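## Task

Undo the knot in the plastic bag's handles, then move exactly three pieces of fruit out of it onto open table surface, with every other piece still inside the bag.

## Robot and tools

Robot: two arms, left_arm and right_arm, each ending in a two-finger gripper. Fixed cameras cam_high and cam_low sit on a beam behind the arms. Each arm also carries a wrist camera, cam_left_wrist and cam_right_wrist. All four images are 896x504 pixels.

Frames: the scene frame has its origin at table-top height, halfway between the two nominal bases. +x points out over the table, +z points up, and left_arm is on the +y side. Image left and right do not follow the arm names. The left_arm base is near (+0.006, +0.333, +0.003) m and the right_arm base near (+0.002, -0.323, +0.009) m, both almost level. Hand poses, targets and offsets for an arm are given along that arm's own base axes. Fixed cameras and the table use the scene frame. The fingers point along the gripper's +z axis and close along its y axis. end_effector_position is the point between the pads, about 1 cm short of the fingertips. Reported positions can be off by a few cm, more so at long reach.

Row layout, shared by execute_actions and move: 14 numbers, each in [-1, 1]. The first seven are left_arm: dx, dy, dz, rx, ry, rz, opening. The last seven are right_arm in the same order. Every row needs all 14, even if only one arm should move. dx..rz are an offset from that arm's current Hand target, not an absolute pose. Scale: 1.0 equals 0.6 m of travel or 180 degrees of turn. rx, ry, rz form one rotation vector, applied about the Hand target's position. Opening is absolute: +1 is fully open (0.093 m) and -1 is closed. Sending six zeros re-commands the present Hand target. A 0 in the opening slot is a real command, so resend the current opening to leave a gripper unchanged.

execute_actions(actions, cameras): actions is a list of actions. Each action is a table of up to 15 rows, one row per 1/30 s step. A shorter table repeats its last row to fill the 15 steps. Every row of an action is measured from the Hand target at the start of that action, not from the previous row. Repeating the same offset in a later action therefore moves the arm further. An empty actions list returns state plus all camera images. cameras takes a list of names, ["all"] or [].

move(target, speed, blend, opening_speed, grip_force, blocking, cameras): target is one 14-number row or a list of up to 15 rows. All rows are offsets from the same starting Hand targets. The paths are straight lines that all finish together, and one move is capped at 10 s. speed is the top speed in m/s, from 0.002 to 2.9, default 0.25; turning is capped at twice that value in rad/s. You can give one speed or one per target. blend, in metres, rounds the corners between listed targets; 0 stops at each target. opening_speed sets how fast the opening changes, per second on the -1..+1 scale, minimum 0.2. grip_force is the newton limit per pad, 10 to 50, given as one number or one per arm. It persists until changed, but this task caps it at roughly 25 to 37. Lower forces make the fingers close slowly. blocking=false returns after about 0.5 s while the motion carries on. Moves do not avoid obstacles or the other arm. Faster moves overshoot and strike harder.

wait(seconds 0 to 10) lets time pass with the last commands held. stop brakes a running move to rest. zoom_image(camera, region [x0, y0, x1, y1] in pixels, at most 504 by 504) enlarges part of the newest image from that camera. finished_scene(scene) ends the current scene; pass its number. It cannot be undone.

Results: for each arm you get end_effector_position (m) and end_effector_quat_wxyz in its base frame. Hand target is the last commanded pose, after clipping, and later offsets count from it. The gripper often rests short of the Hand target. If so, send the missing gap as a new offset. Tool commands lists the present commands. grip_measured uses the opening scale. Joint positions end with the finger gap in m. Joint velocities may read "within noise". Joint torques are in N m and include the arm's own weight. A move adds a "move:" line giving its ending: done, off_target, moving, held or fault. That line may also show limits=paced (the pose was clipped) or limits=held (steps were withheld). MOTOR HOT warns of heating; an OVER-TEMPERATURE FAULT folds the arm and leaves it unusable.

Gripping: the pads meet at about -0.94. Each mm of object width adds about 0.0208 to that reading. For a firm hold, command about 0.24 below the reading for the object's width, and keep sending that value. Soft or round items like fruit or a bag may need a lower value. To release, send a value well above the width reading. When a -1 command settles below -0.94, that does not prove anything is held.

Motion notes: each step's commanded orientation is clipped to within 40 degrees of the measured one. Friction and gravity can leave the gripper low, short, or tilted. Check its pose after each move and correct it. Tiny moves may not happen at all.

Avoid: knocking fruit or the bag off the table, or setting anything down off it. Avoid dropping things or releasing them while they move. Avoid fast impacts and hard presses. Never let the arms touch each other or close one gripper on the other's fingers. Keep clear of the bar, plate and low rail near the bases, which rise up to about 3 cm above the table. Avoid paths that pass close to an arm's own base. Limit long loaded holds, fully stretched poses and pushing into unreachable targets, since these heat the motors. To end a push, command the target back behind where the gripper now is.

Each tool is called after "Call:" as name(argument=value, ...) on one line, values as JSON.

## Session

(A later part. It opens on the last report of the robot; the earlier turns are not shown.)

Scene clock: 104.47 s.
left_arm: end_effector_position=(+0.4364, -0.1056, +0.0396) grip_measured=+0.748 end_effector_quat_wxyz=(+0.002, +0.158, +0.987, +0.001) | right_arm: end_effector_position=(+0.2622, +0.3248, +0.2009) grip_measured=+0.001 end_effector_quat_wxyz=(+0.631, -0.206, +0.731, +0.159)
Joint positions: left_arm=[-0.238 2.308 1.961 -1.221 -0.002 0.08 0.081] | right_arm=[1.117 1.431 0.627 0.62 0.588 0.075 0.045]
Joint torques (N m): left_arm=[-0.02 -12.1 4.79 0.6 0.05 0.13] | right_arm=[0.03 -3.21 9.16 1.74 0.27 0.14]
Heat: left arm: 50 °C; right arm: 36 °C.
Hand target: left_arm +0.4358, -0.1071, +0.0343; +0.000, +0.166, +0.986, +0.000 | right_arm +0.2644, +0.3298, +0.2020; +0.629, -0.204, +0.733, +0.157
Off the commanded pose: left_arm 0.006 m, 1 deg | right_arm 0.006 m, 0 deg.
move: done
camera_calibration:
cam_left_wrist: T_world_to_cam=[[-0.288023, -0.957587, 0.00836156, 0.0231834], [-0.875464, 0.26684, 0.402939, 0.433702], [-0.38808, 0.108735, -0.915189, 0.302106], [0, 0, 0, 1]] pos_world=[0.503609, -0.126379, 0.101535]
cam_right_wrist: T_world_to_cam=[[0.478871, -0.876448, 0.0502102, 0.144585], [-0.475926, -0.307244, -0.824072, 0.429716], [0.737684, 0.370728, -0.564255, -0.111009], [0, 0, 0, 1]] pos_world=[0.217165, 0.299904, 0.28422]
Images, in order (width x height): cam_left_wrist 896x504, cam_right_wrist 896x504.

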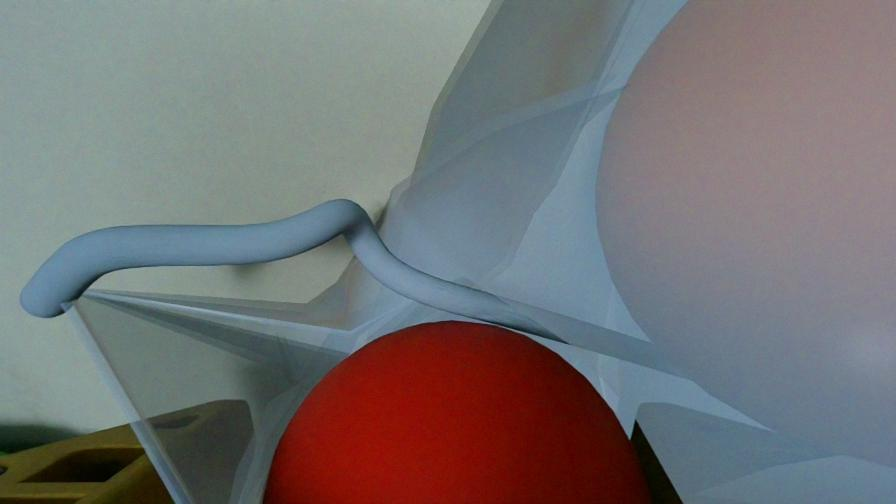

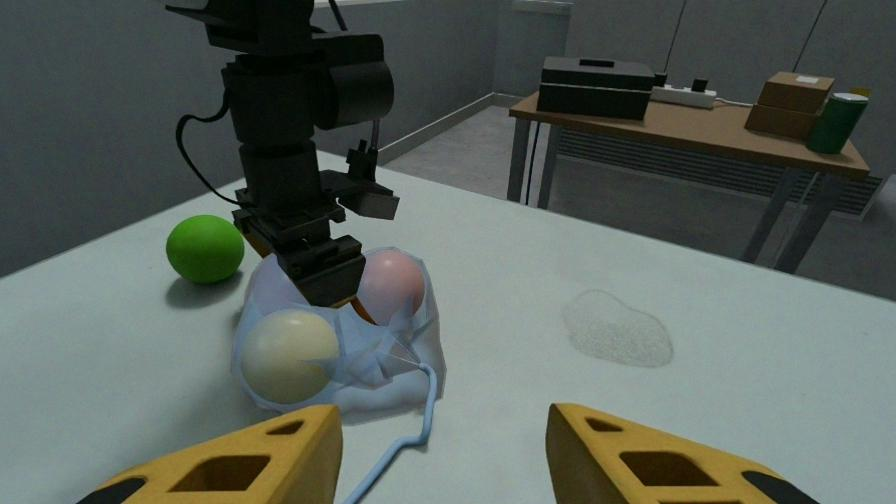

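Call:
move(target=[[0,0,0,0,0,0,-0.2,0,0,0,0,0,0,0],[0,0,0.14,0,0,0,-0.2,0,0,0,0,0,0,0]], speed=0.08, cameras=["cam_left_wrist","cam_right_wrist","cam_low"])

Call:
zoom_image(camera="cam_low", region=[330, 200, 550, 380])

Scene clock: 107.43 s.
left_arm: end_effector_position=(+0.4361, -0.1055, +0.1228) grip_measured=+0.391 end_effector_quat_wxyz=(+0.011, +0.158, +0.987, +0.000) | right_arm: end_effector_position=(+0.2622, +0.3248, +0.2009) grip_measured=+0.001 end_effector_quat_wxyz=(+0.631, -0.206, +0.731, +0.159)
Joint positions: left_arm=[-0.238 2.308 2.293 -1.534 -0.002 0.08 0.064] | right_arm=[1.117 1.431 0.627 0.62 0.588 0.075 0.045]
Joint torques (N m): left_arm=[-0.05 -10.45 7.88 0.31 0.03 0.12] | right_arm=[0.1 -3.18 9.2 1.73 0.25 0.13]
Heat: left arm: 50 °C; right arm: 36 °C.
Hand target: left_arm +0.4358, -0.1071, +0.1183; +0.000, +0.166, +0.986, +0.000 | right_arm +0.2644, +0.3298, +0.2020; +0.629, -0.204, +0.733, +0.157
Off the commanded pose: left_arm 0.005 m, 1 deg | right_arm 0.006 m, 0 deg.
move: done
camera_calibration:
cam_left_wrist: T_world_to_cam=[[-0.288531, -0.957442, 0.00732732, 0.0227979], [-0.88269, 0.268954, 0.385385, 0.405392], [-0.370955, 0.104728, -0.922727, 0.37122], [0, 0, 0, 1]] pos_world=[0.502119, -0.126081, 0.186135]
cam_right_wrist: T_world_to_cam=[[0.478871, -0.876448, 0.0502102, 0.144585], [-0.475926, -0.307244, -0.824072, 0.429716], [0.737684, 0.370728, -0.564255, -0.111009], [0, 0, 0, 1]] pos_world=[0.217165, 0.299904, 0.28422]
Images, in order (width x height): cam_low 896x504, cam_left_wrist 896x504, cam_right_wrist 896x504.

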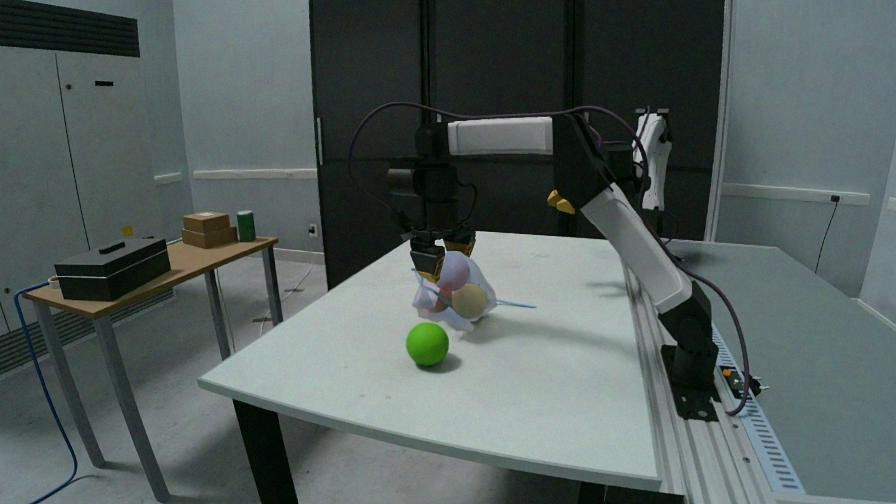

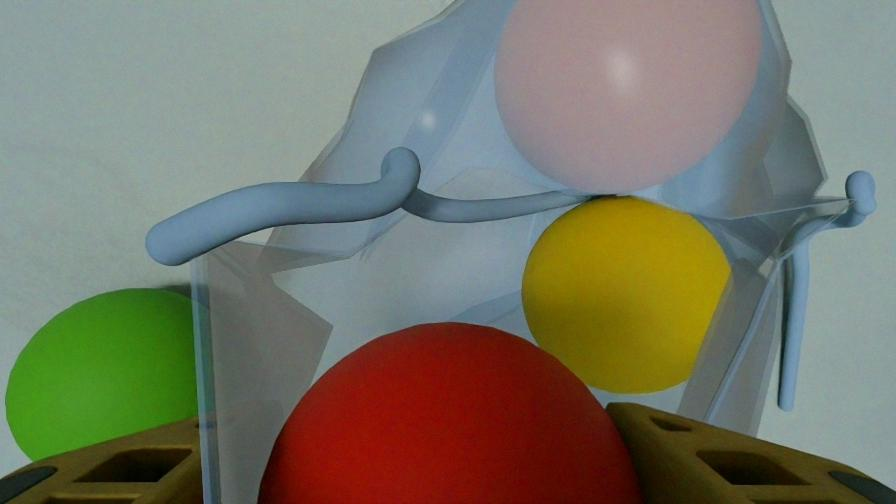

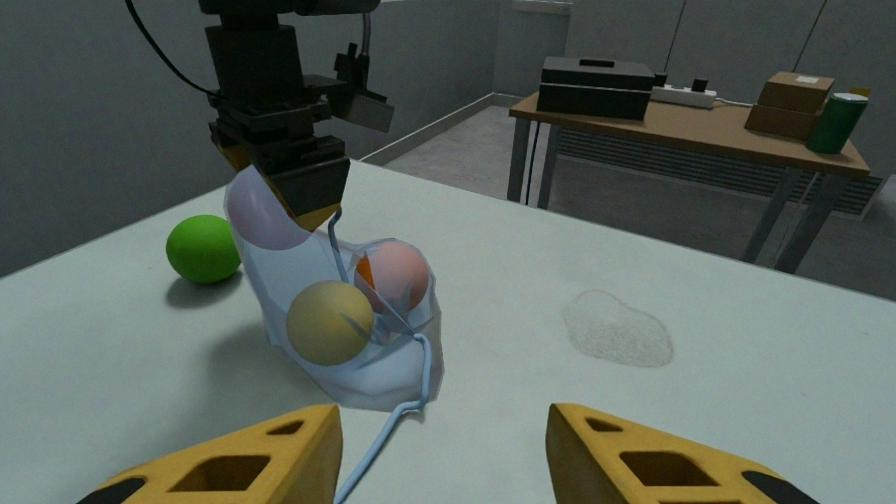

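Scaled by 2.291 from the camera's 896x504 image, which has a finer 1280x720 frame.

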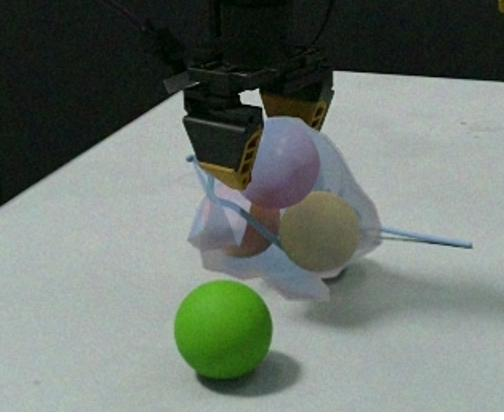

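Call:
move(target=[[0.12,0,0.03,0,0,0,-0.2,0,0,0,0,0,0,0],[0.12,0.08,0.15,0,0,0,-0.2,0,0,0,0,0,0,0]], speed=0.1, cameras=["cam_left_wrist","cam_right_wrist","cam_low"])

Call:
zoom_image(camera="cam_low", region=[330, 150, 550, 370])

Scene clock: 110.83 s.
left_arm: end_effector_position=(+0.5104, -0.0592, +0.1797) grip_measured=+0.391 end_effector_quat_wxyz=(+0.154, +0.157, +0.976, +0.008) | right_arm: end_effector_position=(+0.2622, +0.3248, +0.2009) grip_measured=+0.001 end_effector_quat_wxyz=(+0.631, -0.206, +0.731, +0.159)
Joint positions: left_arm=[-0.116 2.448 2.741 -1.555 -0.002 0.203 0.064] | right_arm=[1.117 1.431 0.627 0.62 0.588 0.075 0.045]
Joint torques (N m): left_arm=[0.28 -16.38 8.08 0.95 0.07 0.12] | right_arm=[0.09 -3.14 9.17 1.71 0.24 0.14]
Heat: left arm: 50 °C; right arm: 36 °C.
Hand target: left_arm +0.5078, -0.0591, +0.2083; +0.001, +0.166, +0.986, +0.000 | right_arm +0.2644, +0.3298, +0.2020; +0.629, -0.204, +0.733, +0.157
Off the commanded pose: left_arm 0.029 m, 18 deg | right_arm 0.006 m, 0 deg.
joint sent to its limit (left arm) — joint 4 (wrist pitch), lower limit. The joint targets are off in orientation, not in position.
move: off_target (left_arm)
camera_calibration:
cam_left_wrist: T_world_to_cam=[[-0.283401, -0.957923, -0.0454655, 0.0950044], [-0.95419, 0.276919, 0.113303, 0.522493], [-0.0959453, 0.0754929, -0.99252, 0.31681], [0, 0, 0, 1]] pos_world=[0.555878, -0.0775981, 0.25956]
cam_right_wrist: T_world_to_cam=[[0.478871, -0.876448, 0.0502102, 0.144585], [-0.475926, -0.307244, -0.824072, 0.429716], [0.737684, 0.370728, -0.564255, -0.111009], [0, 0, 0, 1]] pos_world=[0.217165, 0.299904, 0.28422]
Images, in order (width x height): cam_low 896x504, cam_left_wrist 896x504, cam_right_wrist 896x504.

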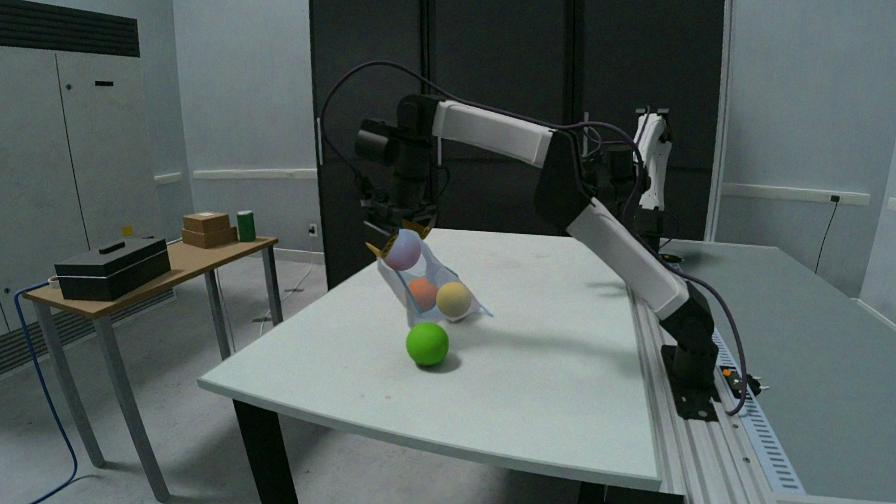

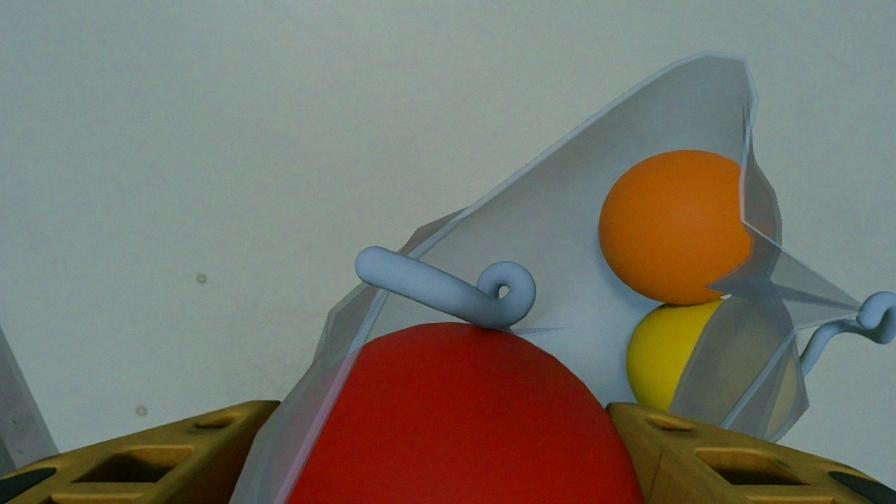

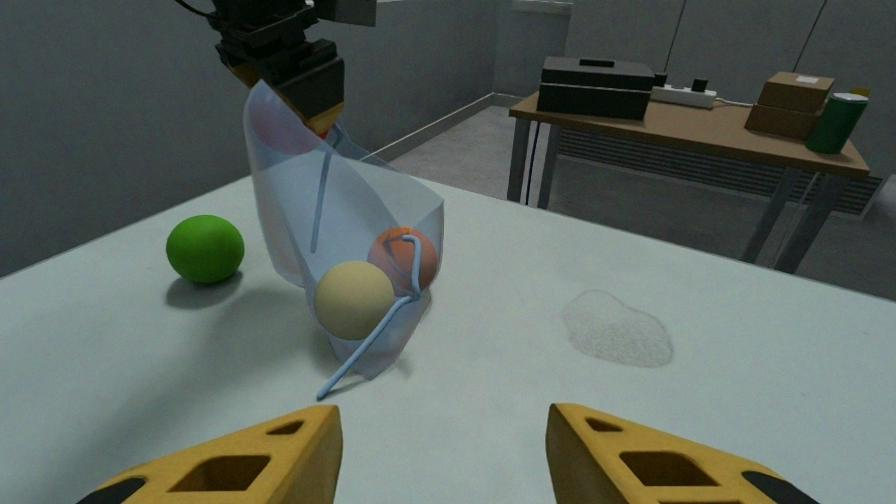

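Scaled by 2.291 from the camera's 896x504 image, which has a finer 1280x720 frame.

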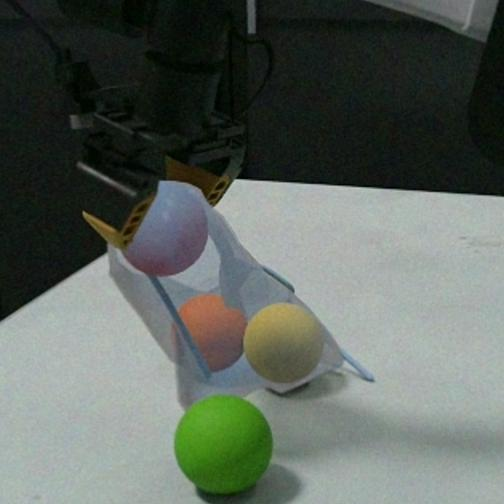

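Call:
move(target=[[0.04,0.05,-0.13,0,0,0,-0.2,0,0,0,0,0,0,0],[0.04,0.06,-0.275,0,0,0,-0.2,0,0,0,0,0,0,0]], speed=0.1, cameras=["cam_left_wrist","cam_right_wrist","cam_low"])

Call:
zoom_image(camera="cam_low", region=[330, 200, 550, 380])

Scene clock: 116.67 s.
left_arm: end_effector_position=(+0.5270, -0.0235, +0.0476) grip_measured=+0.391 end_effector_quat_wxyz=(+0.045, +0.160, +0.986, +0.006) | right_arm: end_effector_position=(+0.2622, +0.3248, +0.2009) grip_measured=+0.001 end_effector_quat_wxyz=(+0.631, -0.206, +0.731, +0.159)
Joint positions: left_arm=[-0.045 2.766 2.842 -1.555 -0.002 0.277 0.064] | right_arm=[1.117 1.431 0.627 0.62 0.588 0.075 0.045]
Joint torques (N m): left_arm=[0.32 -12.83 7.9 0.69 0.07 0.13] | right_arm=[0.12 -3.19 9.18 1.73 0.25 0.13]
Heat: left arm: 51 °C; right arm: 36 °C.
Hand target: left_arm +0.5317, -0.0231, +0.0432; +0.000, +0.166, +0.986, +0.000 | right_arm +0.2644, +0.3298, +0.2020; +0.629, -0.204, +0.733, +0.157
Off the commanded pose: left_arm 0.006 m, 5 deg | right_arm 0.006 m, 0 deg.
elbow stopped short (left arm): the move would have taken joint 3 (elbow) straighter than the controller allows.
move: off_target (left_arm)
camera_calibration:
cam_left_wrist: T_world_to_cam=[[-0.291794, -0.956375, -0.0142627, 0.130849], [-0.906493, 0.271755, 0.32314, 0.508076], [-0.305167, 0.107219, -0.946244, 0.293319], [0, 0, 0, 1]] pos_world=[0.588259, -0.0443805, 0.115238]
cam_right_wrist: T_world_to_cam=[[0.478871, -0.876448, 0.0502102, 0.144585], [-0.475926, -0.307244, -0.824072, 0.429716], [0.737684, 0.370728, -0.564255, -0.111009], [0, 0, 0, 1]] pos_world=[0.217165, 0.299904, 0.28422]
Images, in order (width x height): cam_low 896x504, cam_left_wrist 896x504, cam_right_wrist 896x504.

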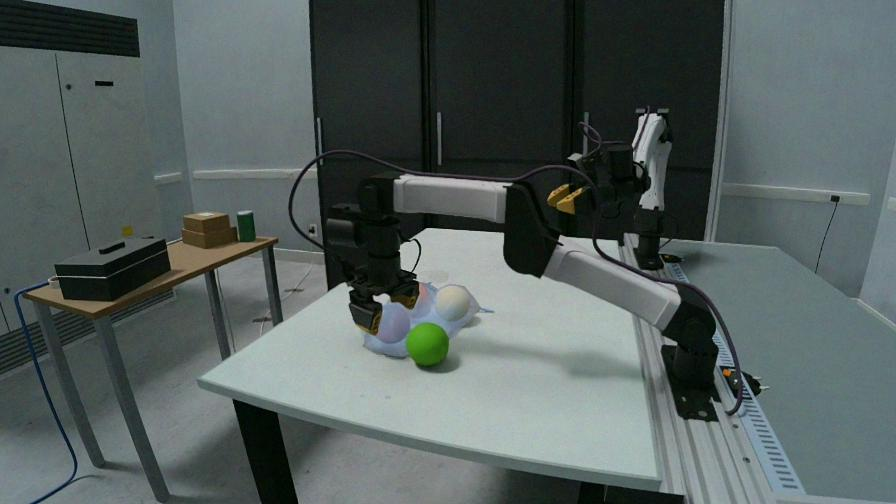

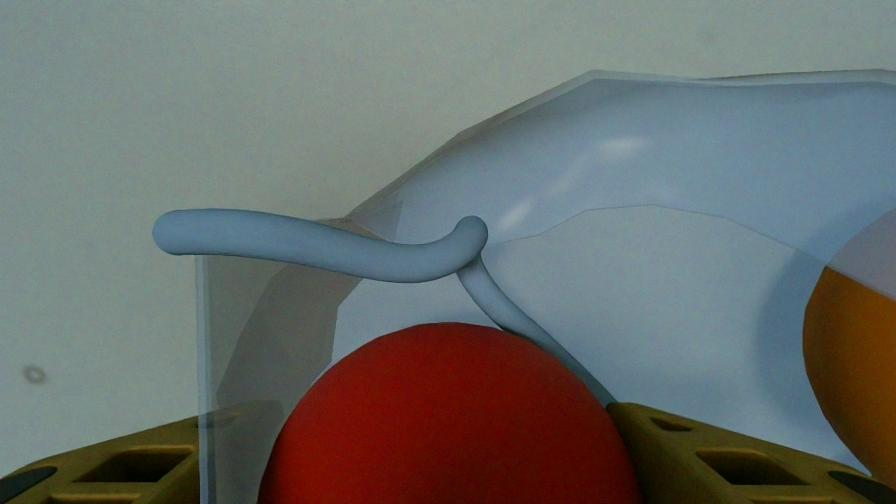

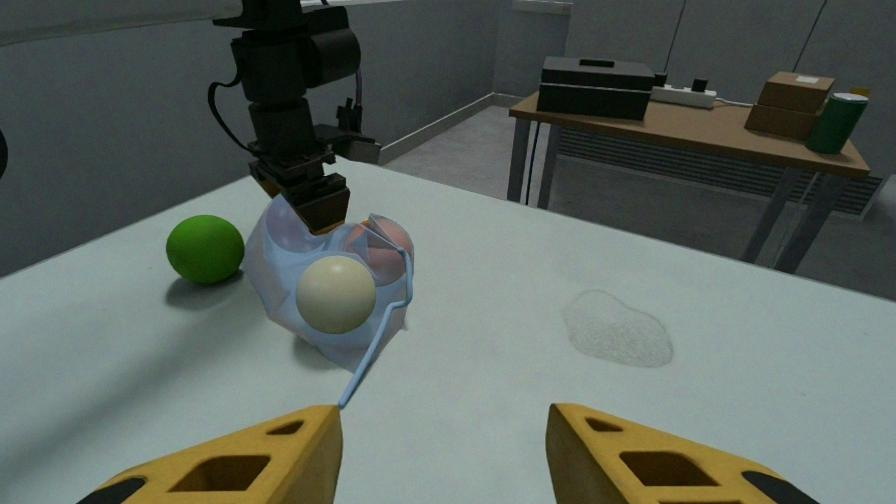

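Scaled by 2.291 from the camera's 896x504 image, which has a finer 1280x720 frame.

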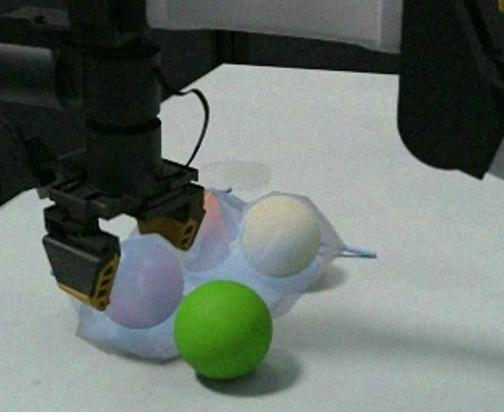

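Call:
move(target=[0,0,0.01,0,0,0,0.75,0,0,0,0,0,0,0], opening_speed=0.4)

Call:
move(target=[[0,0,0.2,0,0,0,0.75,0,0,0,0,0,0,0],[-0.05,-0.08,0.28,0,0,0,0.75,0,0,0,0,0,0,0]], speed=[0.12,0.25], cameras=["cam_left_wrist","cam_right_wrist","cam_low","cam_high"])

Scene clock: 119.77 s.
left_arm: end_effector_position=(+0.5270, -0.0235, +0.0476) grip_measured=+0.748 end_effector_quat_wxyz=(+0.045, +0.160, +0.986, +0.006) | right_arm: end_effector_position=(+0.2622, +0.3248, +0.2009) grip_measured=+0.001 end_effector_quat_wxyz=(+0.631, -0.206, +0.731, +0.159)
Joint positions: left_arm=[-0.045 2.766 2.842 -1.555 -0.002 0.277 0.081] | right_arm=[1.117 1.431 0.627 0.62 0.588 0.075 0.045]
Joint torques (N m): left_arm=[0.4 -13.85 7.95 0.67 0.05 0.12] | right_arm=[0.05 -3.17 9.18 1.73 0.26 0.13]
Heat: left arm: 51 °C; right arm: 36 °C.
Hand target: left_arm +0.5317, -0.0231, +0.0492; +0.000, +0.166, +0.986, +0.000 | right_arm +0.2644, +0.3298, +0.2020; +0.629, -0.204, +0.733, +0.157
Off the commanded pose: left_arm 0.005 m, 5 deg | right_arm 0.006 m, 0 deg.
elbow stopped short (left arm): the move would have taken joint 3 (elbow) straighter than the controller allows.
move: off_target (left_arm)

Scene clock: 122.53 s.
left_arm: end_effector_position=(+0.5097, -0.0675, +0.2047) grip_measured=+0.748 end_effector_quat_wxyz=(+0.185, +0.166, +0.969, +0.008) | right_arm: end_effector_position=(+0.2622, +0.3248, +0.2009) grip_measured=+0.001 end_effector_quat_wxyz=(+0.631, -0.206, +0.731, +0.159)
Joint positions: left_arm=[-0.132 2.415 2.772 -1.555 -0.003 0.207 0.081] | right_arm=[1.117 1.431 0.627 0.62 0.588 0.075 0.045]
Joint torques (N m): left_arm=[-0.58 -15.49 4.36 1.07 0.02 -0.11] | right_arm=[0.08 -3.19 9.2 1.74 0.26 0.14]
Heat: left arm: 52 °C; right arm: 36 °C.
Hand target: left_arm +0.5016, -0.0712, +0.2171; +0.000, +0.166, +0.986, +0.000 | right_arm +0.2644, +0.3298, +0.2020; +0.629, -0.204, +0.733, +0.157
Off the commanded pose: left_arm 0.015 m, 21 deg | right_arm 0.006 m, 0 deg.
elbow stopped short (left arm): the move would have taken joint 3 (elbow) straighter than the controller allows.
joint sent to its limit (left arm) — joint 4 (wrist pitch), lower limit. The joint targets are off in orientation, not in position.
move: off_target (left_arm)
camera_calibration:
cam_left_wrist: T_world_to_cam=[[-0.299005, -0.952478, -0.0581438, 0.0989318], [-0.953711, 0.29623, 0.051795, 0.53483], [-0.0321096, 0.0709394, -0.996964, 0.310163], [0, 0, 0, 1]] pos_world=[0.549614, -0.0862051, 0.287272]
cam_right_wrist: T_world_to_cam=[[0.478871, -0.876448, 0.0502102, 0.144585], [-0.475926, -0.307244, -0.824072, 0.429716], [0.737684, 0.370728, -0.564255, -0.111009], [0, 0, 0, 1]] pos_world=[0.217165, 0.299904, 0.28422]

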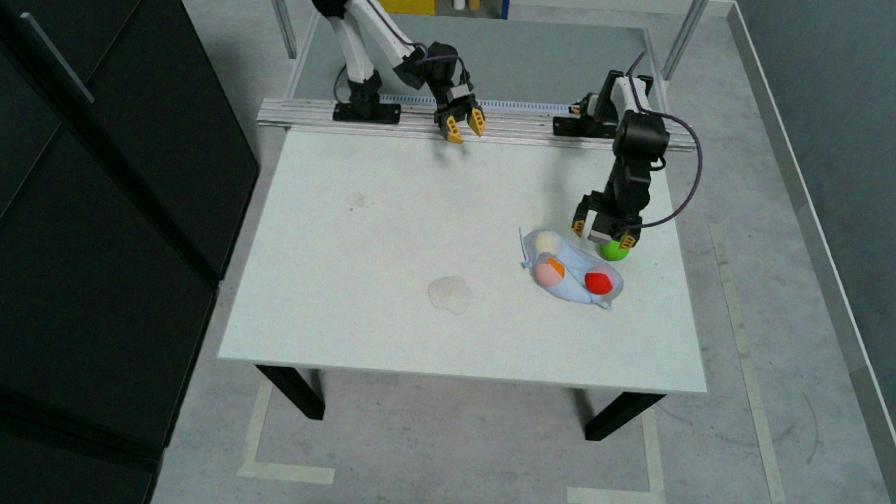

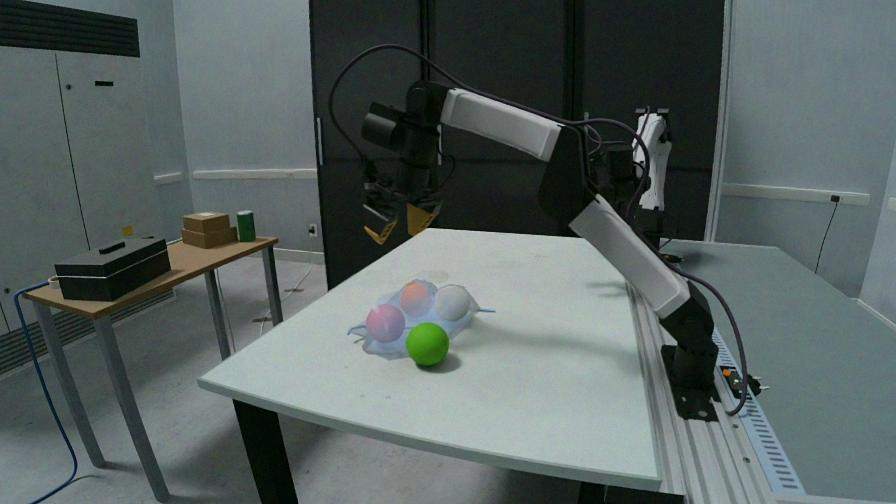

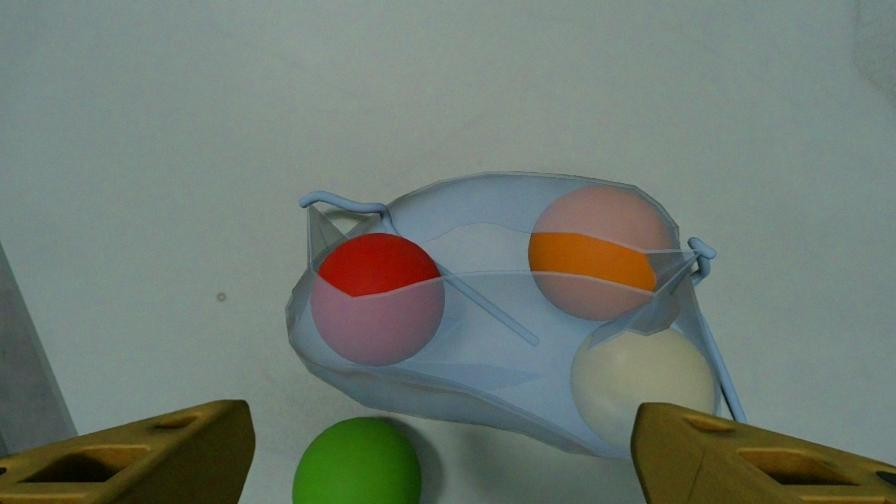

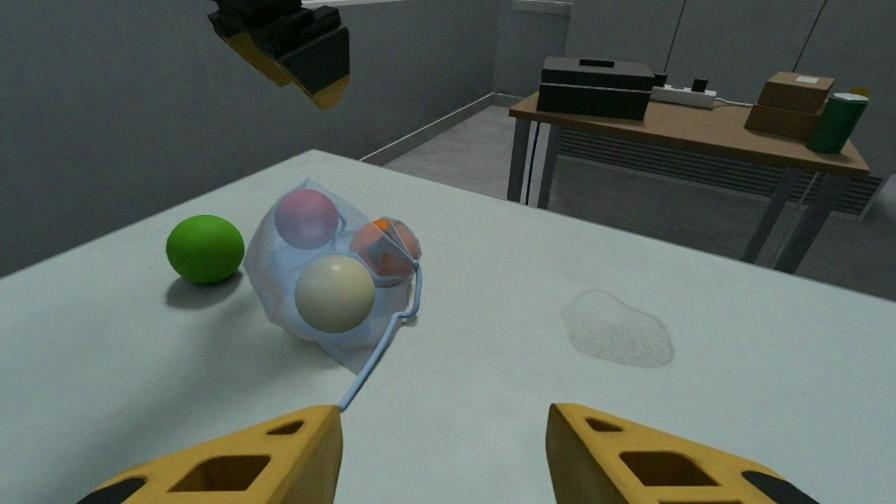

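Call:
move(target=[[0.041,-0.026,-0.15,0,0,-0.5,-0.25,0,0,0,0,0,0,0]], cameras=["cam_left_wrist"])

Scene clock: 128.60 s.
left_arm: end_effector_position=(+0.5254, -0.0798, +0.1336) grip_measured=-0.248 end_effector_quat_wxyz=(+0.096, +0.799, +0.587, +0.088) | right_arm: end_effector_position=(+0.2622, +0.3248, +0.2009) grip_measured=+0.001 end_effector_quat_wxyz=(+0.631, -0.206, +0.731, +0.159)
Joint positions: left_arm=[-0.147 2.597 2.842 -1.555 0.013 1.726 0.033] | right_arm=[1.117 1.431 0.627 0.62 0.588 0.075 0.045]
Joint torques (N m): left_arm=[-1.07 -11.84 7.68 0.81 -0.01 0.1] | right_arm=[0.1 -3.19 9.16 1.73 0.26 0.14]
Heat: left arm: 52 °C; right arm: 37 °C.
Hand target: left_arm +0.5262, -0.0868, +0.1271; +0.000, +0.815, +0.580, +0.000 | right_arm +0.2644, +0.3298, +0.2020; +0.629, -0.204, +0.733, +0.157
Off the commanded pose: left_arm 0.010 m, 15 deg | right_arm 0.006 m, 0 deg.
elbow stopped short (left arm): the move would have taken joint 3 (elbow) straighter than the controller allows.
move: off_target (left_arm)
camera_calibration:
cam_left_wrist: T_world_to_cam=[[-0.931167, 0.268295, -0.246872, 0.542466], [0.149759, 0.898818, 0.411945, -0.0226405], [0.332416, 0.346619, -0.877129, 0.0552239], [0, 0, 0, 1]] pos_world=[0.49016, -0.144333, 0.191685]
Images, in order (width x height): cam_left_wrist 896x504.

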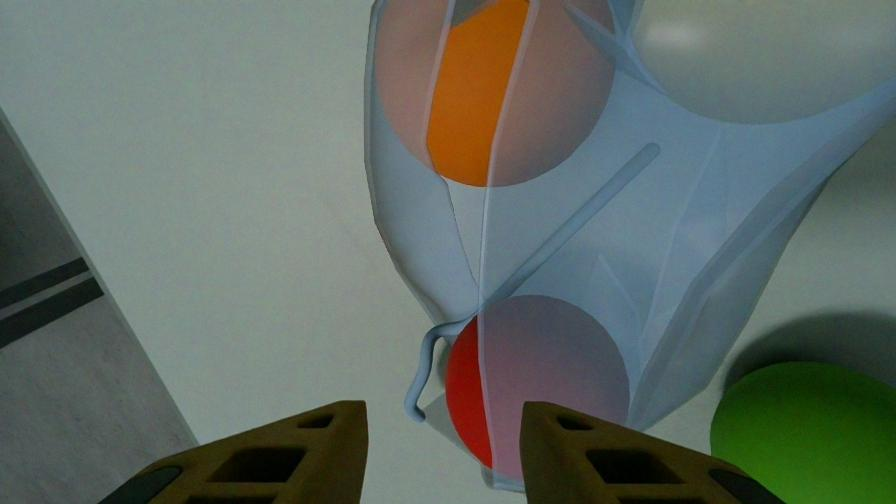

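Call:
move(target=[[0.003,-0.024,-0.145,0,0,0,-0.25,0,0,0,0,0,0,0]], speed=0.1, cameras=["cam_left_wrist"])

Scene clock: 131.33 s.
left_arm: end_effector_position=(+0.5226, -0.0930, +0.0459) grip_measured=-0.248 end_effector_quat_wxyz=(+0.040, +0.812, +0.582, +0.033) | right_arm: end_effector_position=(+0.2622, +0.3248, +0.2009) grip_measured=+0.001 end_effector_quat_wxyz=(+0.631, -0.206, +0.731, +0.159)
Joint positions: left_arm=[-0.173 2.77 2.842 -1.54 0.009 1.724 0.033] | right_arm=[1.117 1.431 0.627 0.62 0.588 0.075 0.045]
Joint torques (N m): left_arm=[-1.09 -12.78 7.83 0.72 0 -0.08] | right_arm=[0.08 -3.15 9.2 1.72 0.26 0.14]
Heat: left arm: 52 °C; right arm: 37 °C.
Hand target: left_arm +0.5281, -0.1011, +0.0403; +0.001, +0.815, +0.580, +0.000 | right_arm +0.2644, +0.3298, +0.2020; +0.629, -0.204, +0.733, +0.157
Off the commanded pose: left_arm 0.011 m, 6 deg | right_arm 0.006 m, 0 deg.
elbow stopped short (left arm): the move would have taken joint 3 (elbow) straighter than the controller allows.
move: off_target (left_arm)
camera_calibration:
cam_left_wrist: T_world_to_cam=[[-0.950835, 0.295507, -0.0926688, 0.527587], [0.234584, 0.882581, 0.407457, -0.0198287], [0.202194, 0.365686, -0.90851, 0.0550133], [0, 0, 0, 1]] pos_world=[0.495176, -0.158523, 0.10695]
Images, in order (width x height): cam_left_wrist 896x504.

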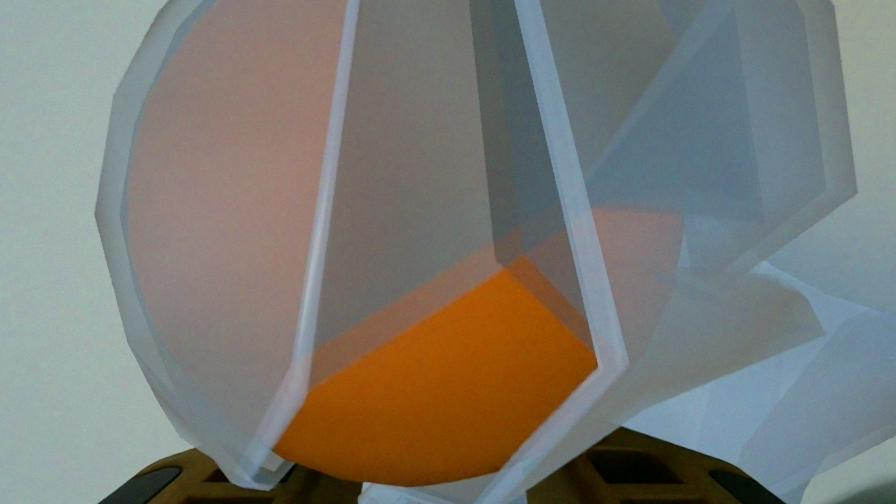

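Call:
move(target=[[0,0,-0.01,0,0,0,-1,0,0,0,0,0,0,0],[-0.01,0,0.06,0,0,0,-1,0,0,0,0,0,0,0],[-0.1,0.0,0.09,0,0,0,-1,0,0,0,0,0,0,0]], speed=0.08, cameras=["cam_left_wrist","cam_right_wrist","cam_high"])

Call:
zoom_image(camera="cam_high", region=[495, 195, 635, 320])

Scene clock: 135.40 s.
left_arm: end_effector_position=(+0.4744, -0.0965, +0.0793) grip_measured=-0.967 end_effector_quat_wxyz=(+0.005, +0.814, +0.581, -0.001) | right_arm: end_effector_position=(+0.2622, +0.3248, +0.2009) grip_measured=+0.001 end_effector_quat_wxyz=(+0.631, -0.206, +0.731, +0.159)
Joint positions: left_arm=[-0.198 2.535 2.525 -1.555 0.008 1.704 0] | right_arm=[1.117 1.431 0.627 0.62 0.588 0.075 0.045]
Joint torques (N m): left_arm=[-1.05 -16.64 4.48 0.24 0.01 -0.11] | right_arm=[-0.03 -3.18 9.16 1.74 0.26 0.13]
Heat: left arm: 53 °C; right arm: 37 °C.
Hand target: left_arm +0.4682, -0.1012, +0.0943; +0.001, +0.815, +0.580, +0.000 | right_arm +0.2644, +0.3298, +0.2020; +0.629, -0.204, +0.733, +0.157
Off the commanded pose: left_arm 0.017 m, 1 deg | right_arm 0.006 m, 0 deg.
elbow stopped short (left arm): the move would have taken joint 3 (elbow) straighter than the controller allows.
joint sent to its limit (left arm) — joint 4 (wrist pitch), lower limit. The joint targets still meet the commanded pose.
move: off_target (left_arm)
camera_calibration:
cam_left_wrist: T_world_to_cam=[[-0.953758, 0.300561, 0.00281081, 0.48007], [0.276738, 0.874434, 0.398474, -0.0391436], [0.117308, 0.380826, -0.917175, 0.138782], [0, 0, 0, 1]] pos_world=[0.452423, -0.162914, 0.141536]
cam_right_wrist: T_world_to_cam=[[0.478871, -0.876448, 0.0502102, 0.144585], [-0.475926, -0.307244, -0.824072, 0.429716], [0.737684, 0.370728, -0.564255, -0.111009], [0, 0, 0, 1]] pos_world=[0.217165, 0.299904, 0.28422]
Images, in order (width x height): cam_high 896x504, cam_left_wrist 896x504, cam_right_wrist 896x504.

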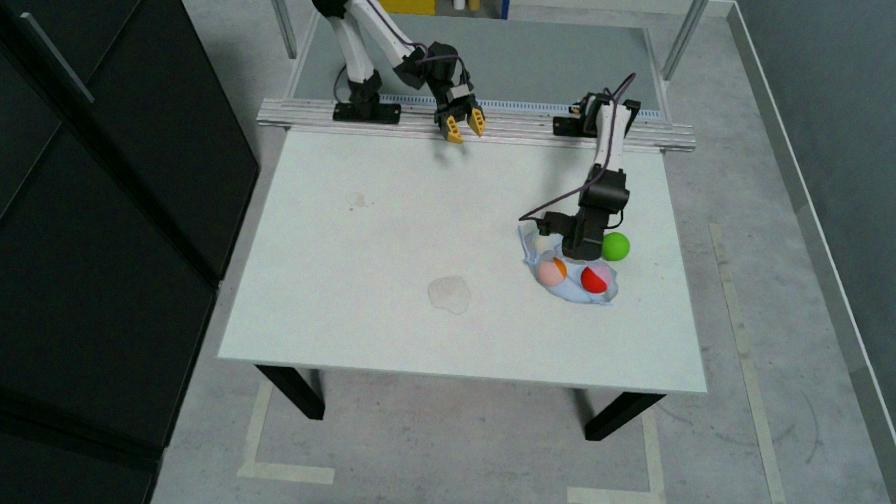

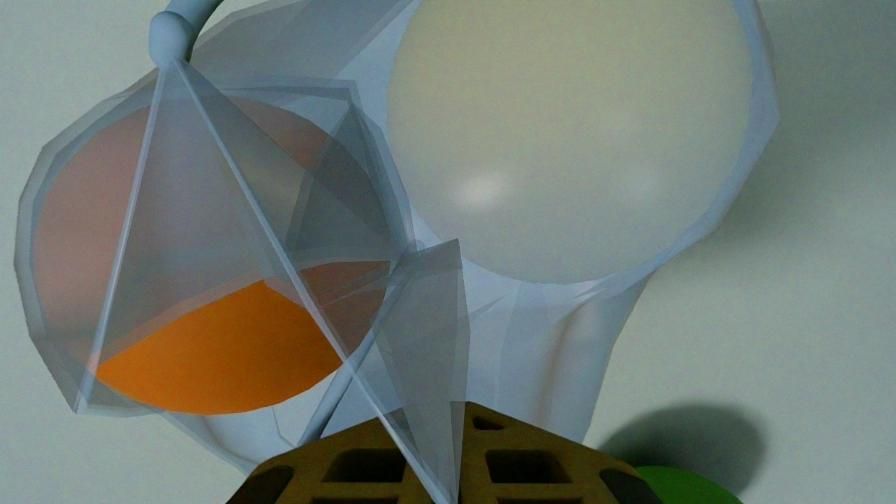

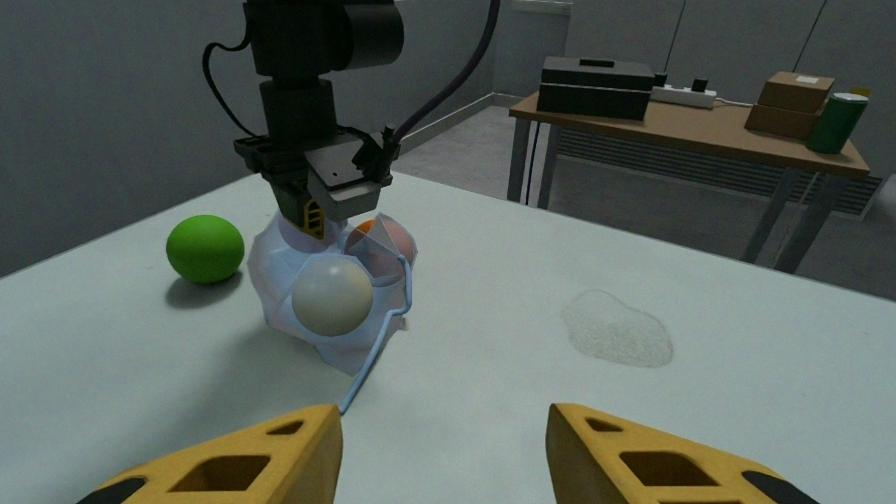

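Scaled by 3.600 from the camera's 896x504 image, which has a finer 1280x720 frame.

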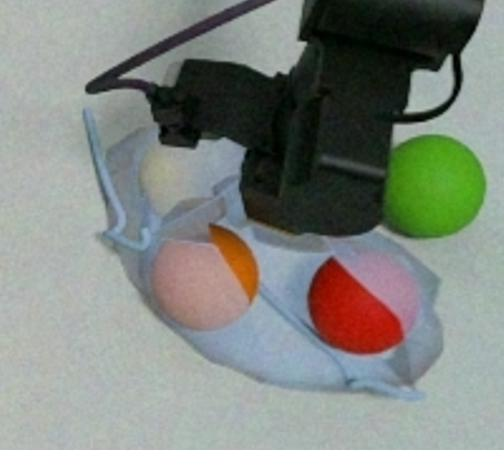

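Call:
move(target=[[-0.1,0.0,0.0,0,0,0,-1,0,0,0,0,0,0,0],[-0.13,0.0,-0.085,0,0,0,-1,0,0,0,0,0,0,0]], speed=0.08, cameras=["cam_right_wrist","cam_high"])

Call:
zoom_image(camera="cam_high", region=[495, 195, 635, 320])

Scene clock: 138.60 s.
left_arm: end_effector_position=(+0.3889, -0.0960, +0.0323) grip_measured=-0.967 end_effector_quat_wxyz=(-0.012, +0.814, +0.581, -0.016) | right_arm: end_effector_position=(+0.2622, +0.3248, +0.2009) grip_measured=+0.001 end_effector_quat_wxyz=(+0.631, -0.206, +0.731, +0.159)
Joint positions: left_arm=[-0.238 2.152 1.673 -1.131 0.008 1.663 0] | right_arm=[1.117 1.431 0.627 0.62 0.588 0.075 0.045]
Joint torques (N m): left_arm=[-0.91 -14.05 4.38 0.42 0.02 -0.1] | right_arm=[0.05 -3.15 9.21 1.74 0.26 0.14]
Heat: left arm: 53 °C; right arm: 37 °C.
Hand target: left_arm +0.3902, -0.1011, +0.0433; +0.001, +0.815, +0.580, +0.000 | right_arm +0.2644, +0.3298, +0.2020; +0.629, -0.204, +0.733, +0.157
Off the commanded pose: left_arm 0.012 m, 2 deg | right_arm 0.006 m, 0 deg.
move: off_target (left_arm)
camera_calibration:
cam_right_wrist: T_world_to_cam=[[0.478871, -0.876448, 0.0502102, 0.144585], [-0.475926, -0.307244, -0.824072, 0.429716], [0.737684, 0.370728, -0.564255, -0.111009], [0, 0, 0, 1]] pos_world=[0.217165, 0.299904, 0.28422]
Images, in order (width x height): cam_high 896x504, cam_right_wrist 896x504.

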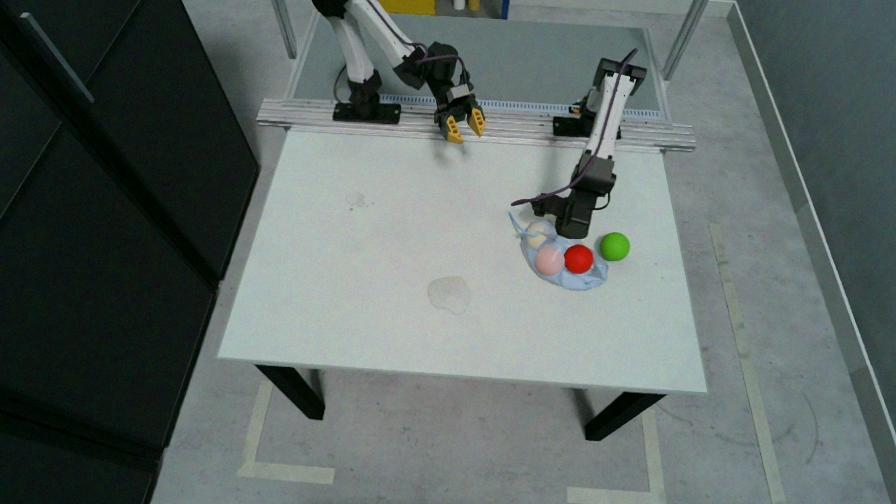

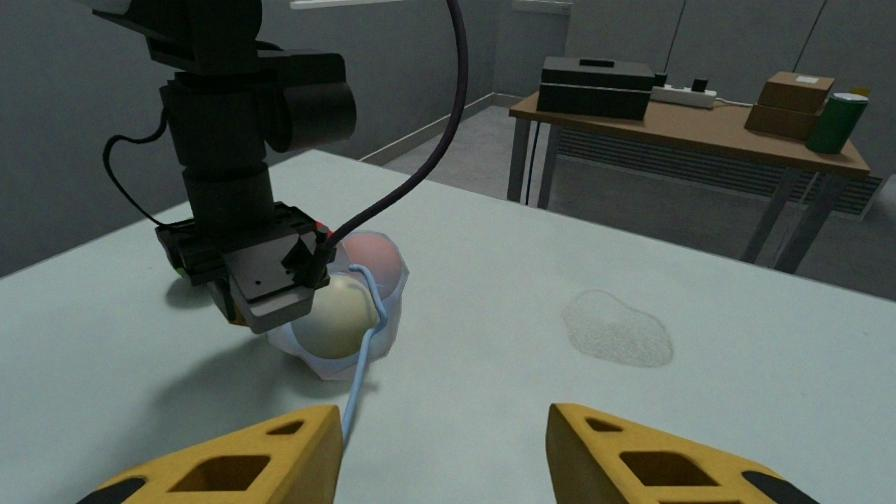

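Scaled by 3.600 from the camera's 896x504 image, which has a finer 1280x720 frame.

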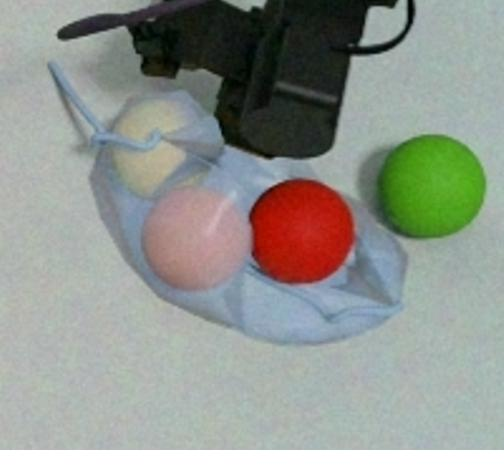

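Call:
move(target=[[0,0,-0.0,0,0,0,-0.6,0,0,0,0,0,0,0],[-0.02,0,0.24,0,0,0,-0.6,0,0,0,0,0,0,0],[0.09,0.0,0.26,0,0,0.5,0.8,0,0,0,0,0,0,0]], speed=[0.1,0.15,0.25], cameras=["cam_left_wrist","cam_low"])

Scene clock: 145.63 s.
left_arm: end_effector_position=(+0.4421, -0.1013, +0.2032) grip_measured=+0.798 end_effector_quat_wxyz=(+0.114, +0.172, +0.978, -0.002) | right_arm: end_effector_position=(+0.2622, +0.3248, +0.2009) grip_measured=+0.001 end_effector_quat_wxyz=(+0.631, -0.206, +0.731, +0.159)
Joint positions: left_arm=[-0.228 2.183 2.393 -1.553 -0.008 0.122 0.084] | right_arm=[1.117 1.431 0.627 0.62 0.588 0.075 0.045]
Joint torques (N m): left_arm=[0.5 -9.51 7.83 0.76 0.07 -0.11] | right_arm=[0.02 -3.22 9.13 1.75 0.24 0.13]
Heat: left arm: 52 °C; right arm: 37 °C.
Hand target: left_arm +0.4441, -0.1011, +0.1993; +0.000, +0.166, +0.986, +0.001 | right_arm +0.2644, +0.3298, +0.2020; +0.629, -0.204, +0.733, +0.157
Off the commanded pose: left_arm 0.004 m, 13 deg | right_arm 0.006 m, 0 deg.
joint sent to its limit (left arm) — joint 4 (wrist pitch), lower limit. The joint targets are off in orientation, not in position.
move: off_target (left_arm); target 3's new opening was sent with left_arm's hand 0.004 m and 13 deg from that target
camera_calibration:
cam_left_wrist: T_world_to_cam=[[-0.316647, -0.948348, -0.019283, 0.0467158], [-0.932303, 0.307415, 0.190541, 0.443886], [-0.174771, 0.0783119, -0.98149, 0.369667], [0, 0, 0, 1]] pos_world=[0.493236, -0.121104, 0.279147]
Images, in order (width x height): cam_low 896x504, cam_left_wrist 896x504.

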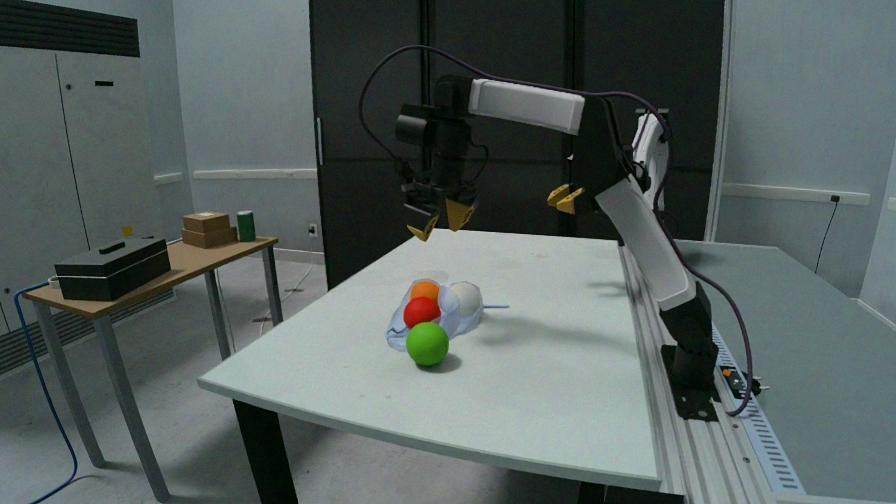

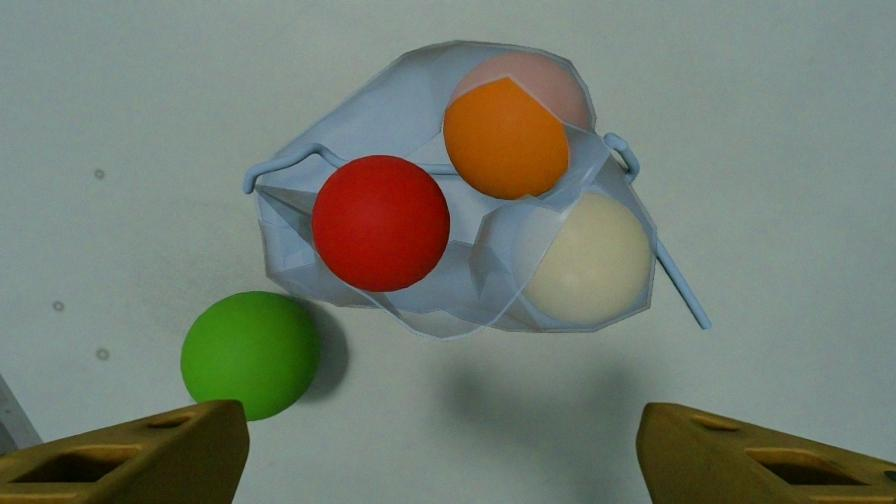

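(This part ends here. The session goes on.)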